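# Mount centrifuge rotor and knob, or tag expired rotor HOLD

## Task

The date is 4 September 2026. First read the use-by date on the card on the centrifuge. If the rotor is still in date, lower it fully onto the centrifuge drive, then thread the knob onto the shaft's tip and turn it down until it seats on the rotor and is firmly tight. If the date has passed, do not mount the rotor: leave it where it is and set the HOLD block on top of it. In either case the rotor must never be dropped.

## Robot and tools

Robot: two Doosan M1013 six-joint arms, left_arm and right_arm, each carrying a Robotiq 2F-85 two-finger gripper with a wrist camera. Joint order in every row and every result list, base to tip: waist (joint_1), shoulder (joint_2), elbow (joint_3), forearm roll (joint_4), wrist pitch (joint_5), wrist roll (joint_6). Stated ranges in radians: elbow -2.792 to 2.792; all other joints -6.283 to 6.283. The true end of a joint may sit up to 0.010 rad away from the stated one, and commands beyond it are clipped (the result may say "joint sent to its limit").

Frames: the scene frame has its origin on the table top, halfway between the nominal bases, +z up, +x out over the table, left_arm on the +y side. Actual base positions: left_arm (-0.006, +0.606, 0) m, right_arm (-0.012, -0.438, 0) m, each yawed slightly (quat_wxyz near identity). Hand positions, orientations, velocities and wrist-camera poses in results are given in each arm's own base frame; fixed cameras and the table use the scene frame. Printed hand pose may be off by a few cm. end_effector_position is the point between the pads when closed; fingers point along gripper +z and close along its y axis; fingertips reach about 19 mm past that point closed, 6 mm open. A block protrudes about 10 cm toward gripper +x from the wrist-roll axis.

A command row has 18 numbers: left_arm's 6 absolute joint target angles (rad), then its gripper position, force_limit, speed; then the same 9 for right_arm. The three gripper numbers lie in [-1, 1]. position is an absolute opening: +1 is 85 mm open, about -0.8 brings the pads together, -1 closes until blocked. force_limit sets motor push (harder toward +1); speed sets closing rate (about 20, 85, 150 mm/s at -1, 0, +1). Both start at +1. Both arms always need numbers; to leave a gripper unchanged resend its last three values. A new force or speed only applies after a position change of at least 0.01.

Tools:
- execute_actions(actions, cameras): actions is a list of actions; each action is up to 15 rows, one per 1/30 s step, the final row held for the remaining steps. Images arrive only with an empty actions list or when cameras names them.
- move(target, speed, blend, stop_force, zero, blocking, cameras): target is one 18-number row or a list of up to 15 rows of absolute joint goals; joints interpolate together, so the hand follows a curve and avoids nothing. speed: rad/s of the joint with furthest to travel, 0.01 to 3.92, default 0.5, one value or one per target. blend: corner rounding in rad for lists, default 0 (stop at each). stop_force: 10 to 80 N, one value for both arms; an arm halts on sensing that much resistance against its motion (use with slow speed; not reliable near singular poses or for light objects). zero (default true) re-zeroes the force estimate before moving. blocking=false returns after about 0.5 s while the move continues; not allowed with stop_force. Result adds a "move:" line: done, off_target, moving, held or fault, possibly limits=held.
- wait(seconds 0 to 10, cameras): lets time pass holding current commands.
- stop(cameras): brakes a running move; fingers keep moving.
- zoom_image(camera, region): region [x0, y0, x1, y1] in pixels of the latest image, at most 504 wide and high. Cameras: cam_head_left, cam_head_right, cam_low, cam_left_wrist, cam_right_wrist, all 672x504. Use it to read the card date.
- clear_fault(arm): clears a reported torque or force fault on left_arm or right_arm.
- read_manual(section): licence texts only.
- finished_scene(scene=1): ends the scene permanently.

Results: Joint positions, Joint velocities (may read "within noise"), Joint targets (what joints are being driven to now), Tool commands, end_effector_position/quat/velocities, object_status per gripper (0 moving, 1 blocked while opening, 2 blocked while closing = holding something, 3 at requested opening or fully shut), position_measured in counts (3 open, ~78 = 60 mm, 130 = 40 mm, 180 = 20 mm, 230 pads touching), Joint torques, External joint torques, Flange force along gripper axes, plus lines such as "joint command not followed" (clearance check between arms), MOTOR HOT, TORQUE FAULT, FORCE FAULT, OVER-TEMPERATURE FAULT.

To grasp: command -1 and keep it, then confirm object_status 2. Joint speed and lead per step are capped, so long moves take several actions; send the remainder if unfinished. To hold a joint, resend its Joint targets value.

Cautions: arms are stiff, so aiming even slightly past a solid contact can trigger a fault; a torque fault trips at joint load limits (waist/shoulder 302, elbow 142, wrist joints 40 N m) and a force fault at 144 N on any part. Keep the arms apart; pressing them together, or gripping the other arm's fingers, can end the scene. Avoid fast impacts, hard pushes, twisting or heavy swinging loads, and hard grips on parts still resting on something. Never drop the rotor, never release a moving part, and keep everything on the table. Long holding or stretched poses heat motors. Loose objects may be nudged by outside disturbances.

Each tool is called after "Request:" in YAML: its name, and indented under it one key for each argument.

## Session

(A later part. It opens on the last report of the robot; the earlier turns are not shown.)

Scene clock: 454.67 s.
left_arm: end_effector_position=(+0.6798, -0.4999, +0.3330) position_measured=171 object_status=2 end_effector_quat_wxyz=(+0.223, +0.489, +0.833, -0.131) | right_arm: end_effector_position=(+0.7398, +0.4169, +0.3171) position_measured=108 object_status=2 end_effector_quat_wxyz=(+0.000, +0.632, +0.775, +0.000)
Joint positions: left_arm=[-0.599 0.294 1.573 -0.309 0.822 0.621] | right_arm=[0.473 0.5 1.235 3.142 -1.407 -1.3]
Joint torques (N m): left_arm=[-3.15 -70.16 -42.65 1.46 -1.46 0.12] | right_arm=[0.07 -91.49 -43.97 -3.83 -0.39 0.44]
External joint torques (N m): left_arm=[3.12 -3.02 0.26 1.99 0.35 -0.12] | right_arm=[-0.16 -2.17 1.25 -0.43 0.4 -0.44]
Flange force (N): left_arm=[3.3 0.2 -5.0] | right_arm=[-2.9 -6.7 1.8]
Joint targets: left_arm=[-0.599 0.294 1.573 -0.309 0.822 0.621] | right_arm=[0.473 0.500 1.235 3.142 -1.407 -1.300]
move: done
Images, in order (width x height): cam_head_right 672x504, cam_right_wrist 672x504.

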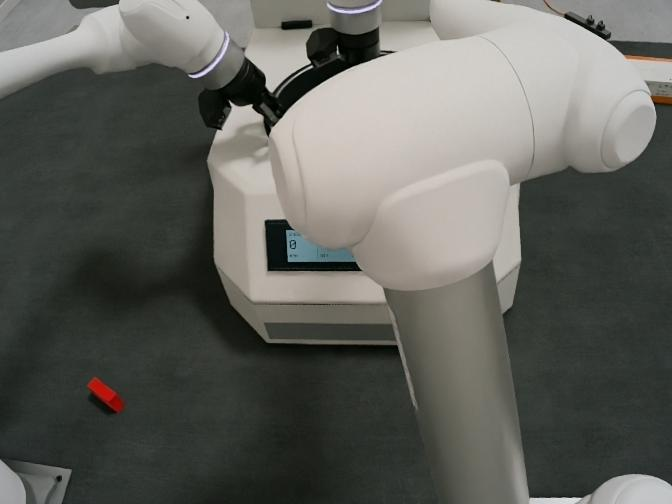

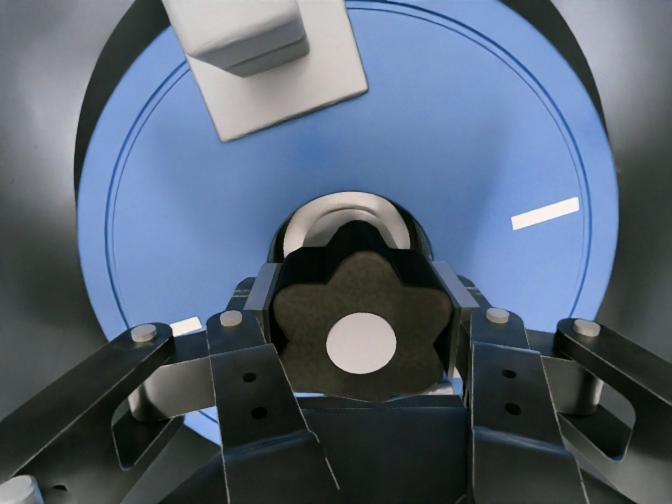

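Request:
move:
  target: [-0.5988,0.2939,1.5730,-0.3090,0.8220,0.6209,-1,-0.3,-1,0.4726,0.4997,1.2360,3.1416,-1.4059,0.2,-1,-0.1,-1]
  speed: 0.7

Request:
wait:
  seconds: 0.1

Scene clock: 457.97 s.
left_arm: end_effector_position=(+0.6798, -0.4999, +0.3330) position_measured=171 object_status=2 end_effector_quat_wxyz=(+0.223, +0.489, +0.833, -0.131) | right_arm: end_effector_position=(+0.7398, +0.4170, +0.3166) position_measured=108 object_status=2 end_effector_quat_wxyz=(+0.000, +0.991, +0.136, +0.000)
Joint positions: left_arm=[-0.599 0.294 1.573 -0.309 0.822 0.621] | right_arm=[0.473 0.5 1.236 3.142 -1.406 0.2]
Joint torques (N m): left_arm=[-2.79 -70.08 -42.82 1.51 -1.49 0.08] | right_arm=[1.25 -92.68 -44.68 -3.55 -0.45 0.51]
External joint torques (N m): left_arm=[2.91 -2.94 0.64 1.93 0.39 -0.08] | right_arm=[-1.35 -1.01 1.91 -0.8 0.52 -0.51]
Flange force (N): left_arm=[3.9 -0.3 -4.8] | right_arm=[-6.5 3.8 3.2]
Joint targets: left_arm=[-0.599 0.294 1.573 -0.309 0.822 0.621] | right_arm=[0.473 0.500 1.236 3.142 -1.406 0.200]
move: done

Scene clock: 458.07 s.
left_arm: end_effector_position=(+0.6798, -0.4999, +0.3330) position_measured=171 object_status=2 end_effector_quat_wxyz=(+0.223, +0.489, +0.833, -0.131) | right_arm: end_effector_position=(+0.7398, +0.4170, +0.3166) position_measured=108 object_status=2 end_effector_quat_wxyz=(+0.000, +0.991, +0.136, +0.000)
Joint positions: left_arm=[-0.599 0.294 1.573 -0.309 0.822 0.621] | right_arm=[0.473 0.5 1.236 3.142 -1.406 0.2]
Joint torques (N m): left_arm=[-2.69 -69.75 -42.94 1.5 -1.46 0.08] | right_arm=[1.33 -92.9 -44.59 -3.51 -0.44 0.46]
External joint torques (N m): left_arm=[2.69 -3.36 0.64 1.95 0.36 -0.08] | right_arm=[-1.44 -0.26 1.99 -0.84 0.51 -0.46]
Flange force (N): left_arm=[4.2 -0.9 -5.2] | right_arm=[-5.5 3.6 3.5]
Joint targets: left_arm=[-0.599 0.294 1.573 -0.309 0.822 0.621] | right_arm=[0.473 0.500 1.236 3.142 -1.406 0.200]
Tool commands: left_gripper/position=-1.0 left_gripper/force_limit=-0.3 left_gripper/speed=-1.0 right_gripper/position=-1.0 right_gripper/force_limit=-0.1 right_gripper/speed=-1.0
wait: 0.10 s; no rest

Request:
move:
  target: [-0.5988,0.2939,1.5730,-0.3090,0.8220,0.6209,-1,-0.3,-1,0.4726,0.4999,1.2371,3.1416,-1.4046,2.2,-1,-0.1,-1]
  speed: 0.8

Request:
move:
  target: [-0.5988,0.2939,1.5730,-0.3090,0.8220,0.6209,-1,-0.3,-1,0.4726,0.5001,1.2382,3.1416,-1.4033,4.2,-1,-0.1,-1]
  speed: 0.8

Scene clock: 461.40 s.
left_arm: end_effector_position=(+0.6798, -0.4999, +0.3330) position_measured=171 object_status=2 end_effector_quat_wxyz=(+0.223, +0.489, +0.833, -0.131) | right_arm: end_effector_position=(+0.7398, +0.4170, +0.3158) position_measured=108 object_status=2 end_effector_quat_wxyz=(+0.000, -0.650, +0.760, +0.000)
Joint positions: left_arm=[-0.599 0.294 1.573 -0.309 0.822 0.621] | right_arm=[0.473 0.5 1.237 3.142 -1.405 2.2]
Joint torques (N m): left_arm=[-3.51 -69.73 -42.3 1.53 -1.44 0.14] | right_arm=[0.89 -97.6 -48.11 -3.69 -0.28 0.49]
External joint torques (N m): left_arm=[3.6 -3.53 -0.15 1.92 0.32 -0.15] | right_arm=[-0.95 3.9 5.51 -0.71 0.22 -0.49]
Flange force (N): left_arm=[3.1 0.8 -5.8] | right_arm=[6.3 5.2 9.1]
Joint targets: left_arm=[-0.599 0.294 1.573 -0.309 0.822 0.621] | right_arm=[0.473 0.500 1.237 3.142 -1.405 2.200]
move: done

Scene clock: 464.30 s.
left_arm: end_effector_position=(+0.6798, -0.4999, +0.3330) position_measured=171 object_status=2 end_effector_quat_wxyz=(+0.223, +0.489, +0.833, -0.131) | right_arm: end_effector_position=(+0.7398, +0.4169, +0.3150) position_measured=108 object_status=2 end_effector_quat_wxyz=(+0.000, +0.289, +0.957, +0.000)
Joint positions: left_arm=[-0.599 0.294 1.573 -0.309 0.822 0.621] | right_arm=[0.473 0.5 1.238 3.142 -1.403 4.2]
Joint torques (N m): left_arm=[-2.72 -69.44 -40.95 1.68 -0.95 0.05] | right_arm=[-3.22 -105.85 -53.09 -5.01 -0.46 0.57]
External joint torques (N m): left_arm=[2.76 -3.74 -1.42 1.76 -0.16 -0.05] | right_arm=[3.11 12.46 10.59 0.75 0.41 -0.57]
Flange force (N): left_arm=[0.8 0.8 -5.3] | right_arm=[5.7 -4.6 18.8]
Joint targets: left_arm=[-0.599 0.294 1.573 -0.309 0.822 0.621] | right_arm=[0.473 0.500 1.238 3.142 -1.403 4.200]
move: done

Request:
move:
  target: [-0.5988,0.2939,1.5730,-0.3090,0.8220,0.6209,-1,-0.3,-1,0.4726,0.5004,1.2399,3.1416,-1.4013,5.9,-1,-0.1,-1]
  speed: 0.8
  cameras: ["cam_right_wrist"]

Scene clock: 467.30 s.
left_arm: end_effector_position=(+0.6798, -0.4999, +0.3330) position_measured=171 object_status=2 end_effector_quat_wxyz=(+0.223, +0.489, +0.833, -0.131) | right_arm: end_effector_position=(+0.7397, +0.4169, +0.3138) position_measured=108 object_status=2 end_effector_quat_wxyz=(+0.000, +0.910, +0.415, +0.000)
Joint positions: left_arm=[-0.599 0.294 1.573 -0.309 0.822 0.621] | right_arm=[0.473 0.5 1.24 3.142 -1.401 5.9]
Joint torques (N m): left_arm=[-3.03 -70.84 -43.04 1.46 -1.52 0.09] | right_arm=[0.92 -92.9 -44.68 -3.63 -0.44 0.49]
External joint torques (N m): left_arm=[2.75 -2.27 0.67 1.97 0.41 -0.09] | right_arm=[-1 -0.59 2.05 -0.66 0.5 -0.49]
Flange force (N): left_arm=[3.2 0.0 -4.1] | right_arm=[-7.0 -0.7 3.5]
Joint targets: left_arm=[-0.599 0.294 1.573 -0.309 0.822 0.621] | right_arm=[0.473 0.500 1.240 3.142 -1.401 5.900]
move: done
Images, in order (width x height): cam_right_wrist 672x504.

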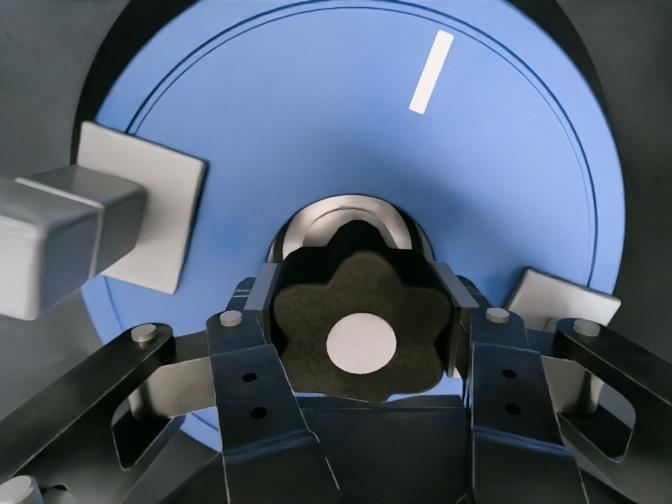

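Request:
move:
  target:
    - [-0.5988,0.2939,1.5730,-0.3090,0.8220,0.6209,-1,-0.3,-1,0.4726,0.5004,1.2399,3.1416,-1.4013,5.9,0.5,-0.1,-1]
    - [-0.5988,0.2939,1.5730,-0.3090,0.8220,0.6209,-1,-0.3,-1,0.4726,0.5004,1.2399,3.1416,-1.4013,-5.6192,0.5,-0.1,-1]
  speed: 2.5
  cameras: ["cam_right_wrist"]

Scene clock: 474.20 s.
left_arm: end_effector_position=(+0.6798, -0.4999, +0.3330) position_measured=171 object_status=2 end_effector_quat_wxyz=(+0.223, +0.489, +0.833, -0.131) | right_arm: end_effector_position=(+0.7397, +0.4169, +0.3138) position_measured=66 object_status=3 end_effector_quat_wxyz=(+0.000, +0.995, -0.096, +0.000)
Joint positions: left_arm=[-0.599 0.294 1.573 -0.309 0.822 0.621] | right_arm=[0.473 0.5 1.24 3.142 -1.401 -5.619]
Joint torques (N m): left_arm=[-3.04 -70.7 -42.9 1.55 -1.47 0.11] | right_arm=[0.5 -89.53 -42.81 -3.8 -0.01 0.52]
External joint torques (N m): left_arm=[2.69 -2.33 0.6 1.88 0.37 -0.11] | right_arm=[-0.54 -4.28 0.17 -0.57 0.06 -0.52]
Flange force (N): left_arm=[3.2 -0.1 -4.1] | right_arm=[-5.1 6.0 -0.9]
Joint targets: left_arm=[-0.599 0.294 1.573 -0.309 0.822 0.621] | right_arm=[0.473 0.500 1.240 3.142 -1.401 -5.619]
move: done
Images, in order (width x height): cam_right_wrist 672x504.

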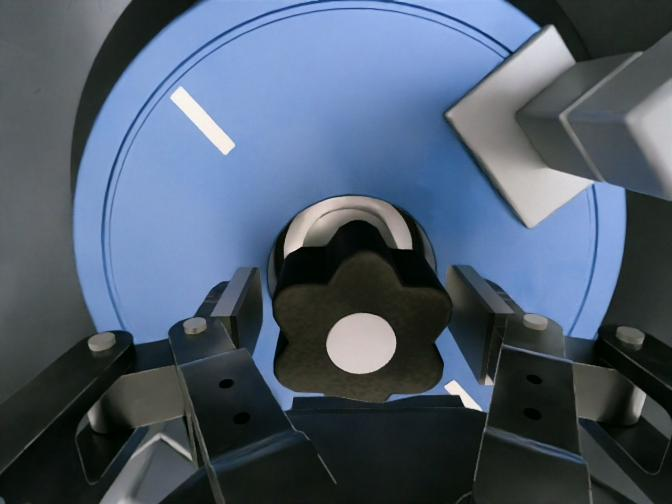

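Request:
move:
  target:
    - [-0.5988,0.2939,1.5730,-0.3090,0.8220,0.6209,-1,-0.3,-1,0.4726,0.5004,1.2399,3.1416,-1.4013,-5.6192,-1,-0.1,-1]
    - [-0.5988,0.2939,1.5730,-0.3090,0.8220,0.6209,-1,-0.3,-1,0.4726,0.5009,1.2424,3.1416,-1.3983,-1.8,-1,-0.1,-1]
  speed: 1.2

Scene clock: 479.47 s.
left_arm: end_effector_position=(+0.6798, -0.4999, +0.3330) position_measured=171 object_status=2 end_effector_quat_wxyz=(+0.223, +0.489, +0.833, -0.131) | right_arm: end_effector_position=(+0.7397, +0.4169, +0.3120) position_measured=108 object_status=2 end_effector_quat_wxyz=(+0.000, +0.421, +0.907, +0.000)
Joint positions: left_arm=[-0.599 0.294 1.573 -0.309 0.822 0.621] | right_arm=[0.473 0.501 1.242 3.142 -1.398 -1.8]
Joint torques (N m): left_arm=[-3.03 -71.14 -42.95 1.54 -1.5 0.09] | right_arm=[0.3 -86.05 -40.26 -3.79 -0.4 0.49]
External joint torques (N m): left_arm=[2.69 -2.08 0.46 1.9 0.39 -0.1] | right_arm=[-0.38 -7.67 -2.37 -0.48 0.37 -0.49]
Flange force (N): left_arm=[2.6 0.3 -3.9] | right_arm=[0.3 -7.2 -4.9]
Joint targets: left_arm=[-0.599 0.294 1.573 -0.309 0.822 0.621] | right_arm=[0.473 0.501 1.242 3.142 -1.398 -1.800]
move: done

Request:
move:
  target: [-0.5988,0.2939,1.5730,-0.3090,0.8220,0.6209,-1,-0.3,-1,0.4726,0.5013,1.2446,3.1416,-1.3956,2.05,-1,-0.1,-1]
  speed: 1.2

Request:
move:
  target: [-0.5988,0.2939,1.5730,-0.3090,0.8220,0.6209,-1,-0.3,-1,0.4726,0.5017,1.2468,3.1416,-1.3929,5.9,-1,-0.1,-1]
  speed: 1.2

Scene clock: 482.60 s.
left_arm: end_effector_position=(+0.6835, -0.4981, +0.3332) position_measured=171 object_status=2 end_effector_quat_wxyz=(+0.226, +0.488, +0.833, -0.129) | right_arm: end_effector_position=(+0.7397, +0.4169, +0.3110) position_measured=108 object_status=2 end_effector_quat_wxyz=(+0.000, +0.979, -0.203, +0.000)
Joint positions: left_arm=[-0.596 0.295 1.572 -0.305 0.817 0.621] | right_arm=[0.473 0.501 1.244 3.142 -1.397 0.881]
Joint torques (N m): left_arm=[-101.67 -126.45 -18.8 -20.59 28.31 -2.38] | right_arm=[-11.41 -66.75 -31.74 6.67 1.99 29.63]
External joint torques (N m): left_arm=[101.77 53.21 -23.49 24.05 -29.43 2.38] | right_arm=[11.35 -27.34 -10.87 -11.06 -1.97 -29.63]
External joint torques when the fault began: left_arm=[87.87 39.89 -20 20.84 -24.48 1.07]
Flange force (N): left_arm=[-27.8 161.5 56.6] | right_arm=[6.9 26.5 -26.1]
Flange force when the fault began (N): left_arm=[-20.2 133.8 41.0]
Joint targets: left_arm=[-0.598 0.294 1.573 -0.308 0.821 0.621] | right_arm=[0.473 0.501 1.244 3.142 -1.396 0.881]
Tool commands: left_gripper/position=-1.0 left_gripper/force_limit=-0.301961 left_gripper/speed=-1.0 right_gripper/position=-1.0 right_gripper/force_limit=-0.1 right_gripper/speed=-1.0
FORCE FAULT: contact force on the left arm reached its limit, and that arm stopped. The contact can be on any part of that arm, not only on its tool. That arm's remaining commands of this call were not run. That arm is still stopped at the end of this call. While its stop runs, that arm takes no new command, but its gripper still runs the gripper command that each later call begins with.
CLEAR FAULT: the left arm stays stopped until you call clear_fault(arm="left_arm").
move: fault (left_arm), off_target (right_arm; braked at the fault stop of left_arm); right_arm: the wrist roll is farthest, 1.169 rad from its target

not run: an earlier result of this reply reported a stop or a fault. Calls in your next reply go to the robot.

Request:
move:
  target: [-0.598,0.294,1.573,-0.308,0.821,0.621,-1,-0.3,-1,0.4726,0.5011,1.2438,3.1416,-1.3965,0.861,-1,-0.1,-1]
  speed: 0.1
  cameras: ["cam_right_wrist"]

Scene clock: 483.70 s.
left_arm: end_effector_position=(+0.6831, -0.4983, +0.3331) position_measured=171 object_status=2 end_effector_quat_wxyz=(+0.226, +0.488, +0.833, -0.129) | right_arm: end_effector_position=(+0.7398, +0.4170, +0.3110) position_measured=108 object_status=2 end_effector_quat_wxyz=(+0.000, +0.981, -0.193, +0.000)
Joint positions: left_arm=[-0.596 0.295 1.572 -0.305 0.818 0.621] | right_arm=[0.473 0.501 1.244 3.142 -1.396 0.861]
Joint torques (N m): left_arm=[-85.53 -114.1 -22.67 -16.77 22.86 -1.91] | right_arm=[-6.67 -69.75 -32.48 5.69 1.5 24.43]
External joint torques (N m): left_arm=[85.48 40.73 -19.8 20.24 -23.99 1.91] | right_arm=[6.54 -24.06 -10.19 -10.08 -1.46 -24.43]
Flange force (N): left_arm=[-20.8 133.1 42.1] | right_arm=[8.1 23.7 -23.4]
Joint targets: left_arm=[-0.598 0.294 1.573 -0.308 0.821 0.621] | right_arm=[0.473 0.501 1.244 3.142 -1.396 0.861]
Tool commands: left_gripper/position=-1.0 left_gripper/force_limit=-0.301961 left_gripper/speed=-1.0 right_gripper/position=-1.0 right_gripper/force_limit=-0.1 right_gripper/speed=-1.0
FORCE FAULT, CONTINUED: the left arm was still stopped when this call began, by the force fault that an earlier result reported. That arm ran no command of this call. That arm is still stopped at the end of this call. While its stop runs, that arm takes no new command, but its gripper still runs the gripper command that each later call begins with.
CLEAR FAULT: the left arm stays stopped until you call clear_fault(arm="left_arm").
move: fault (left_arm)
Images, in order (width x height): cam_right_wrist 672x504.

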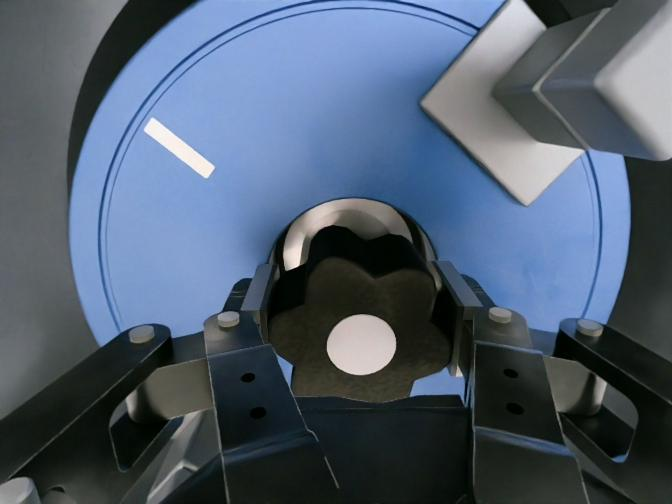

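Request:
move:
  target: [-0.598,0.294,1.573,-0.308,0.821,0.621,-1,-0.3,-1,0.4726,0.5011,1.2438,3.1416,-1.3965,0.78,-1,-0.1,-1]
  speed: 0.1

Scene clock: 491.60 s.
left_arm: end_effector_position=(+0.6813, -0.4993, +0.3331) position_measured=171 object_status=2 end_effector_quat_wxyz=(+0.224, +0.488, +0.833, -0.130) | right_arm: end_effector_position=(+0.7398, +0.4169, +0.3111) position_measured=108 object_status=2 end_effector_quat_wxyz=(+0.000, +0.988, -0.153, +0.000)
Joint positions: left_arm=[-0.598 0.294 1.572 -0.308 0.82 0.621] | right_arm=[0.473 0.501 1.244 3.142 -1.397 0.78]
Joint torques (N m): left_arm=[-15.65 -83.04 -39.22 -0.95 3.92 0.11] | right_arm=[4.73 -77.64 -29.68 -0.15 -2.77 4.65]
External joint torques (N m): left_arm=[15.78 9.81 -3.12 4.41 -5.03 -0.12] | right_arm=[-4.78 -17 -13.38 -4.27 2.83 -4.65]
Flange force (N): left_arm=[-5.2 24.3 10.9] | right_arm=[10.2 5.3 -18.6]
Joint targets: left_arm=[-0.598 0.294 1.573 -0.308 0.821 0.621] | right_arm=[0.473 0.501 1.244 3.142 -1.396 0.780]
Tool commands: left_gripper/position=-1.0 left_gripper/force_limit=-0.301961 left_gripper/speed=-1.0 right_gripper/position=-1.0 right_gripper/force_limit=-0.1 right_gripper/speed=-1.0
FORCE FAULT, CONTINUED: the left arm was still stopped when this call began, by the force fault that an earlier result reported. That arm ran no command of this call. That arm is still stopped at the end of this call. While its stop runs, that arm takes no new command, but its gripper still runs the gripper command that each later call begins with.
CLEAR FAULT: the left arm stays stopped until you call clear_fault(arm="left_arm").
move: fault (left_arm)

Request:
clear_fault:
  arm: "left_arm"

Request:
move:
  target: [-0.598,0.294,1.5725,-0.308,0.820,0.621,-1,-0.301961,-1,0.4726,0.5011,1.2438,3.1416,-1.3965,0.765,-1,-0.1,-1]
  speed: 0.1

Request:
move:
  target: [-0.598,0.294,1.5725,-0.308,0.820,0.621,-1,-0.301961,-1,0.4726,0.5011,1.2438,3.1416,-1.3965,0.765,0.5,-0.1,-1]
  cameras: ["cam_right_wrist"]

Scene clock: 492.07 s.
left_arm: end_effector_position=(+0.6812, -0.4993, +0.3331) position_measured=171 object_status=2 end_effector_quat_wxyz=(+0.224, +0.488, +0.833, -0.130) | right_arm: end_effector_position=(+0.7398, +0.4169, +0.3111) position_measured=108 object_status=2 end_effector_quat_wxyz=(+0.000, +0.988, -0.153, +0.000)
Joint positions: left_arm=[-0.598 0.294 1.572 -0.308 0.82 0.621] | right_arm=[0.473 0.501 1.244 3.142 -1.397 0.78]
Joint torques (N m): left_arm=[-15.74 -82.45 -39.12 -0.92 3.87 0.08] | right_arm=[4.53 -77.51 -29.71 -0.17 -2.8 4.64]
External joint torques (N m): left_arm=[15.37 9.24 -3.31 4.36 -4.99 -0.08] | right_arm=[-4.62 -16.11 -12.9 -4.22 2.84 -4.64]
Flange force (N): left_arm=[-5.3 23.7 10.3] | right_arm=[10.2 5.0 -17.6]
Joint targets: left_arm=[-0.598 0.294 1.572 -0.308 0.820 0.621] | right_arm=[0.473 0.501 1.244 3.142 -1.396 0.780]
Tool commands: left_gripper/position=-1.0 left_gripper/force_limit=-0.301961 left_gripper/speed=-1.0 right_gripper/position=-1.0 right_gripper/force_limit=-0.1 right_gripper/speed=-1.0
FORCE FAULT, CONTINUED: the left arm's stop, for the force fault that an earlier result reported, is over. The call counts as one of the actions that you can send in this scene. That arm's target is now where it stood when the stop ended, not its last command. That arm accepts commands again.
CLEAR FAULT: your call cleared the left arm's force fault. If the contact force or a joint's load stays at its limit, that arm stops again.

Scene clock: 492.77 s.
left_arm: end_effector_position=(+0.6810, -0.4995, +0.3334) position_measured=171 object_status=2 end_effector_quat_wxyz=(+0.224, +0.488, +0.833, -0.130) | right_arm: end_effector_position=(+0.7397, +0.4169, +0.3111) position_measured=108 object_status=2 end_effector_quat_wxyz=(+0.000, +0.989, -0.146, +0.000)
Joint positions: left_arm=[-0.598 0.294 1.573 -0.308 0.82 0.621] | right_arm=[0.473 0.501 1.244 3.142 -1.397 0.765]
Joint torques (N m): left_arm=[-3.08 -87.57 -49.84 1.22 -0.87 0.28] | right_arm=[8.18 -79.11 -28.72 -0.66 -3.84 1.24]
External joint torques (N m): left_arm=[2.88 14.42 7.46 2.22 -0.24 -0.28] | right_arm=[-8.29 -14.82 -14.02 -3.74 3.89 -1.24]
Flange force (N): left_arm=[2.9 5.0 15.9] | right_arm=[13.2 2.4 -17.0]
Joint targets: left_arm=[-0.598 0.294 1.573 -0.308 0.820 0.621] | right_arm=[0.473 0.501 1.244 3.142 -1.396 0.765]
move: done

Scene clock: 493.83 s.
left_arm: end_effector_position=(+0.6810, -0.4995, +0.3335) position_measured=171 object_status=2 end_effector_quat_wxyz=(+0.224, +0.488, +0.833, -0.130) | right_arm: end_effector_position=(+0.7397, +0.4169, +0.3111) position_measured=66 object_status=0 end_effector_quat_wxyz=(+0.000, +0.989, -0.146, +0.000)
Joint positions: left_arm=[-0.598 0.294 1.573 -0.308 0.82 0.621] | right_arm=[0.473 0.501 1.244 3.142 -1.396 0.765]
Joint torques (N m): left_arm=[0.57 -87.12 -50.83 1.94 -1.61 0.28] | right_arm=[0.78 -89.44 -42.87 -3.81 -0.03 0.46]
External joint torques (N m): left_arm=[-0.47 13.81 8.34 1.53 0.49 -0.28] | right_arm=[-0.84 -3.8 0.35 -0.56 0.08 -0.46]
Flange force (N): left_arm=[3.3 0.3 15.6] | right_arm=[-4.0 6.4 -0.5]
Joint targets: left_arm=[-0.598 0.294 1.573 -0.308 0.820 0.621] | right_arm=[0.473 0.501 1.244 3.142 -1.396 0.765]
move: done
Images, in order (width x height): cam_right_wrist 672x504.

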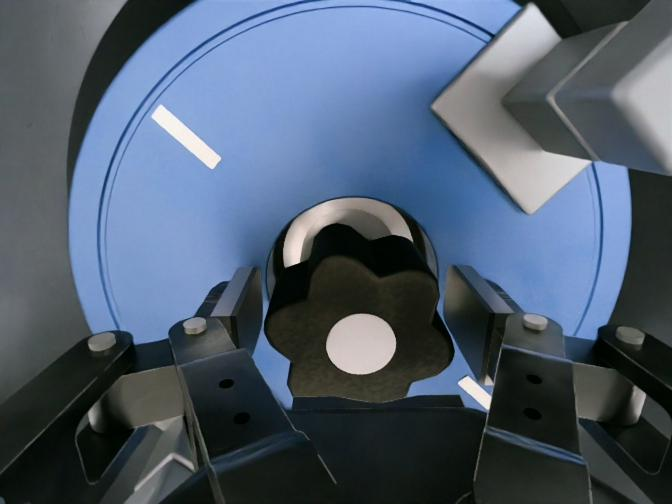

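Request:
zoom_image:
  camera: "cam_right_wrist"
  region: [230, 170, 480, 420]

Request:
move:
  target: [-0.598,0.294,1.5725,-0.308,0.820,0.621,-1,-0.301961,-1,0.4726,0.486,1.137,3.1416,-1.5186,0.765,0.5,-0.1,-1]
  speed: 0.1
  cameras: ["cam_right_wrist","cam_left_wrist","cam_head_left"]

Scaled by 2.016 from the camera's 672x504 image, which has a finer 960x720 frame.

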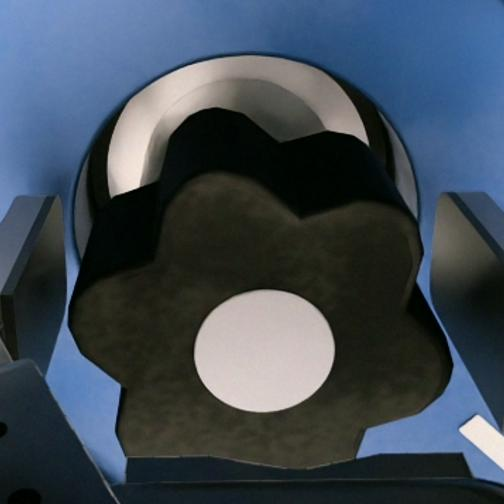

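Scene clock: 495.87 s.
left_arm: end_effector_position=(+0.6810, -0.4995, +0.3335) position_measured=171 object_status=2 end_effector_quat_wxyz=(+0.224, +0.488, +0.833, -0.130) | right_arm: end_effector_position=(+0.7392, +0.4166, +0.3832) position_measured=66 object_status=3 end_effector_quat_wxyz=(+0.000, +0.989, -0.146, +0.000)
Joint positions: left_arm=[-0.598 0.294 1.573 -0.308 0.82 0.621] | right_arm=[0.473 0.486 1.137 3.142 -1.519 0.765]
Joint torques (N m): left_arm=[0.19 -86.92 -50.76 1.94 -1.54 0.42] | right_arm=[0.81 -88.39 -43.25 -3.86 0.01 0.45]
External joint torques (N m): left_arm=[-0.11 13.66 8.32 1.52 0.42 -0.42] | right_arm=[-0.84 -4.44 -0.03 -0.59 0.04 -0.45]
Flange force (N): left_arm=[3.4 0.4 15.4] | right_arm=[-4.4 6.8 -0.4]
Joint targets: left_arm=[-0.598 0.294 1.573 -0.308 0.820 0.621] | right_arm=[0.473 0.486 1.137 3.142 -1.519 0.765]
move: done
Images, in order (width x height): cam_head_left 672x504, cam_left_wrist 672x504, cam_right_wrist 672x504.

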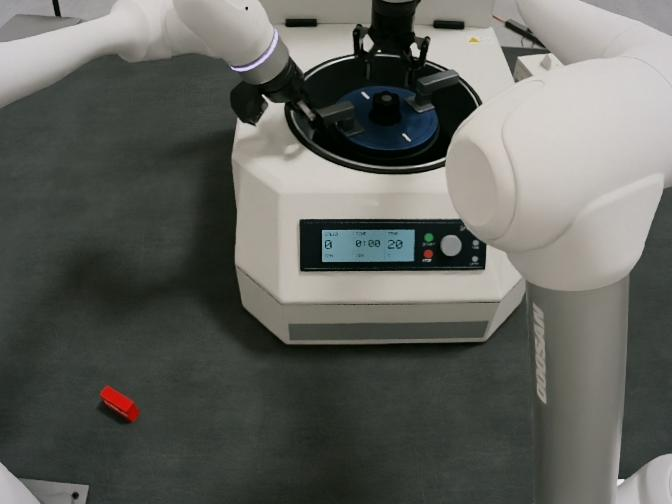

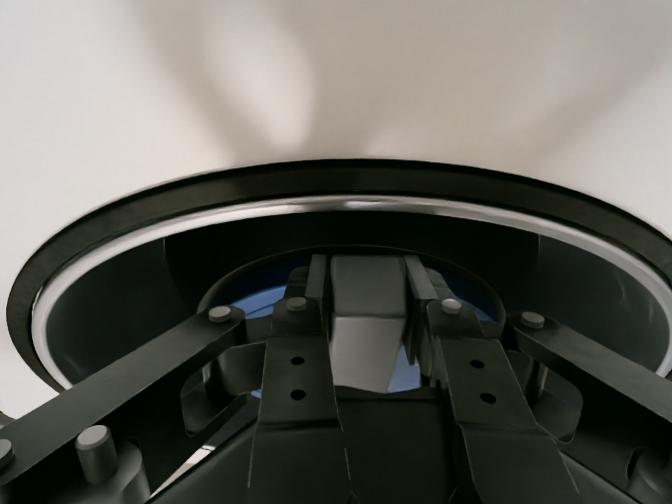

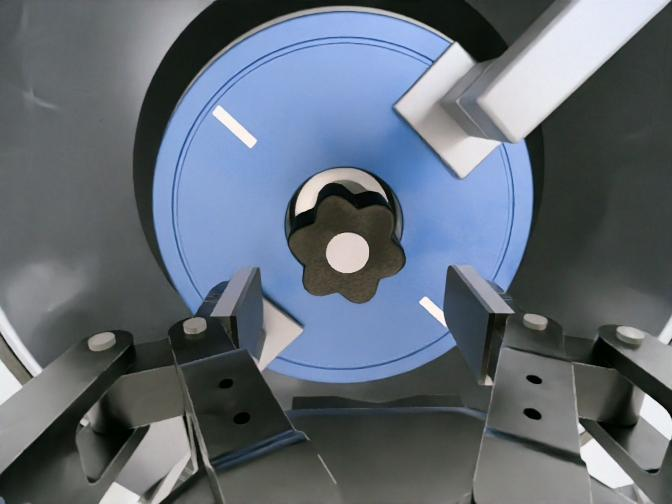

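Request:
zoom_image:
  camera: "cam_right_wrist"
  region: [270, 150, 430, 310]

Request:
zoom_image:
  camera: "cam_head_left"
  region: [330, 60, 450, 160]

Scaled by 3.150 from the camera's 672x504 image, which has a finer 960x720 frame.

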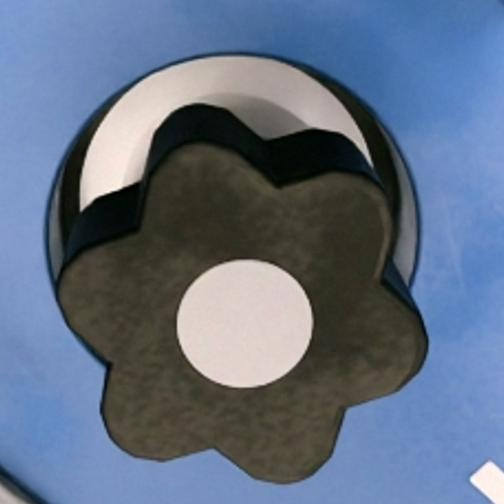

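Scaled by 4.200 from the camera's 672x504 image, which has a finer 960x720 frame.

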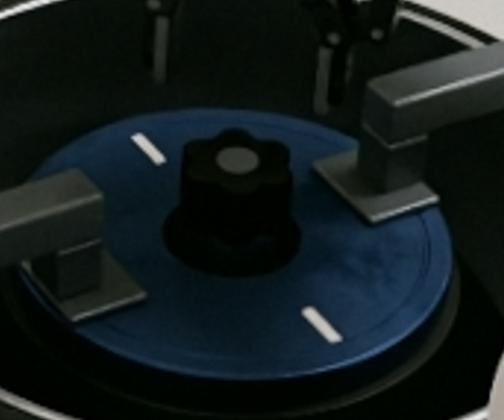

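Request:
move:
  target:
    - [-0.598,0.294,1.5725,-0.308,0.820,0.621,0.3,0,-1,0.4726,0.486,1.137,3.1416,-1.5186,0.765,0.5,-0.1,-1]
    - [-0.598,0.2684,1.4833,-0.2811,0.9322,0.5773,0.3,0,-1,0.4726,0.4881,1.014,3.1416,-1.6395,0.765,0.5,-0.1,-1]
    - [-0.598,0.243,1.394,-0.253,1.042,0.534,0.3,0,-1,0.4726,0.40,0.95,3.1416,-1.7916,0.765,0.5,-0.1,-1]
  blend: [0,0.02,0]
  speed: [0.3,0.15,0.3]
  cameras: ["all"]

Scene clock: 501.17 s.
left_arm: end_effector_position=(+0.6754, -0.4937, +0.4673) position_measured=91 object_status=3 end_effector_quat_wxyz=(+0.224, +0.487, +0.835, -0.128) | right_arm: end_effector_position=(+0.6849, +0.3889, +0.5576) position_measured=66 object_status=3 end_effector_quat_wxyz=(+0.000, +0.989, -0.146, +0.000)
Joint positions: left_arm=[-0.598 0.243 1.394 -0.253 1.042 0.534] | right_arm=[0.473 0.4 0.95 3.142 -1.792 0.765]
Joint torques (N m): left_arm=[2.01 -70.04 -44.02 2.75 -1.01 -0.14] | right_arm=[0.63 -79.59 -42.44 -3.76 -0.02 0.51]
External joint torques (N m): left_arm=[-2.13 0.25 -0.26 0.92 -0.15 0.13] | right_arm=[-0.63 -4.72 -0.01 -0.6 0.06 -0.51]
Flange force (N): left_arm=[-2.2 -2.7 0.9] | right_arm=[-5.3 7.7 2.1]
Joint targets: left_arm=[-0.598 0.243 1.394 -0.253 1.042 0.534] | right_arm=[0.473 0.400 0.950 3.142 -1.792 0.765]
move: done

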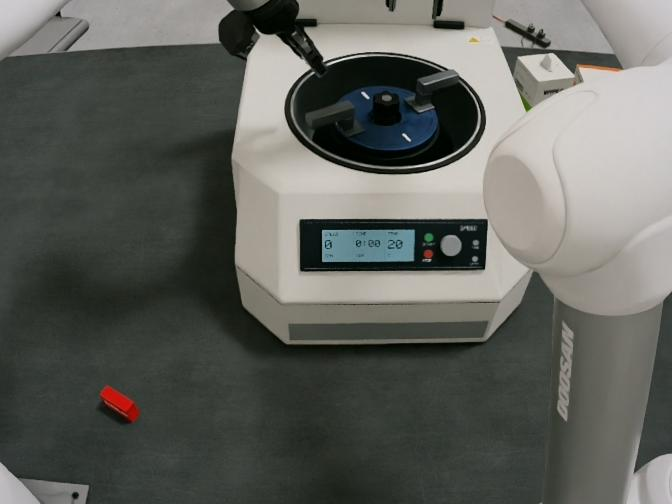

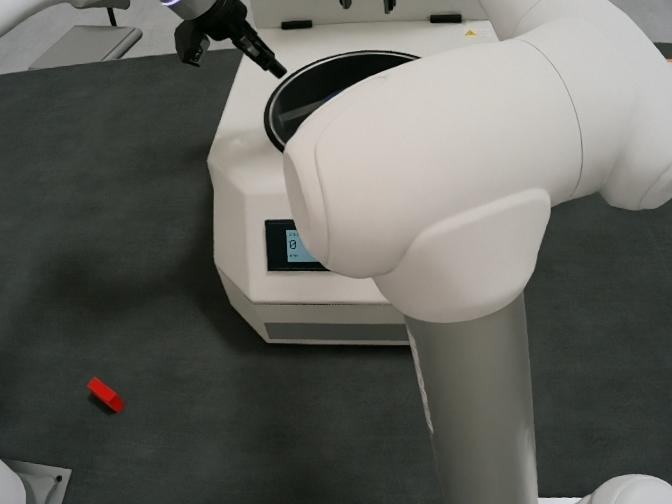

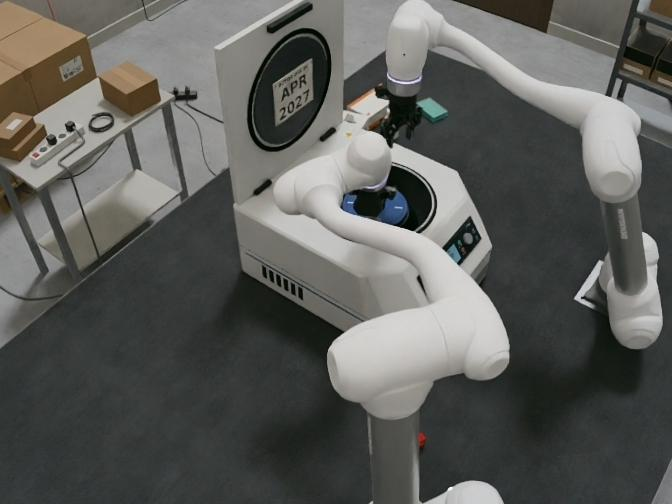

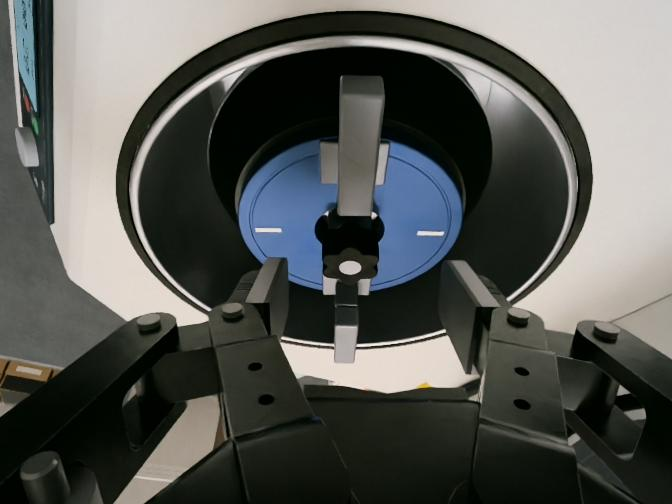

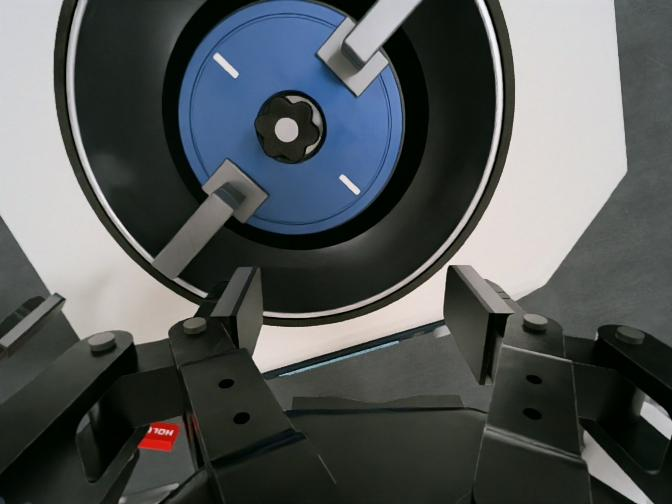

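Request:
zoom_image:
  camera: "cam_left_wrist"
  region: [290, 190, 410, 310]

Request:
zoom_image:
  camera: "cam_right_wrist"
  region: [235, 70, 345, 180]

Scaled by 4.200 from the camera's 672x504 image, which has a finer 960x720 frame.

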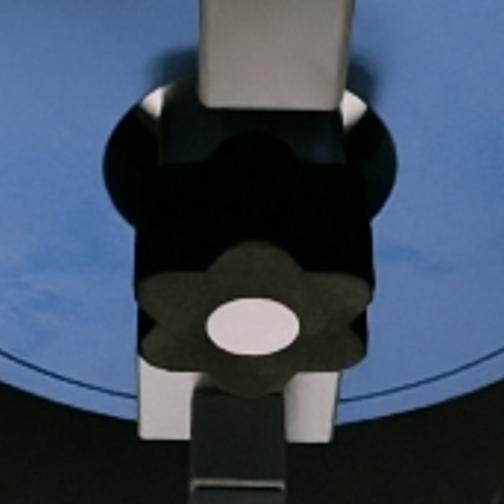

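Scaled by 4.582 from the camera's 672x504 image, which has a finer 960x720 frame.

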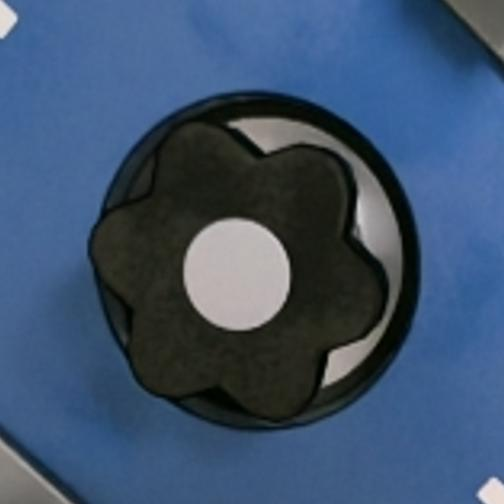

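Request:
finished_scene:

The scene is finished: the task was done.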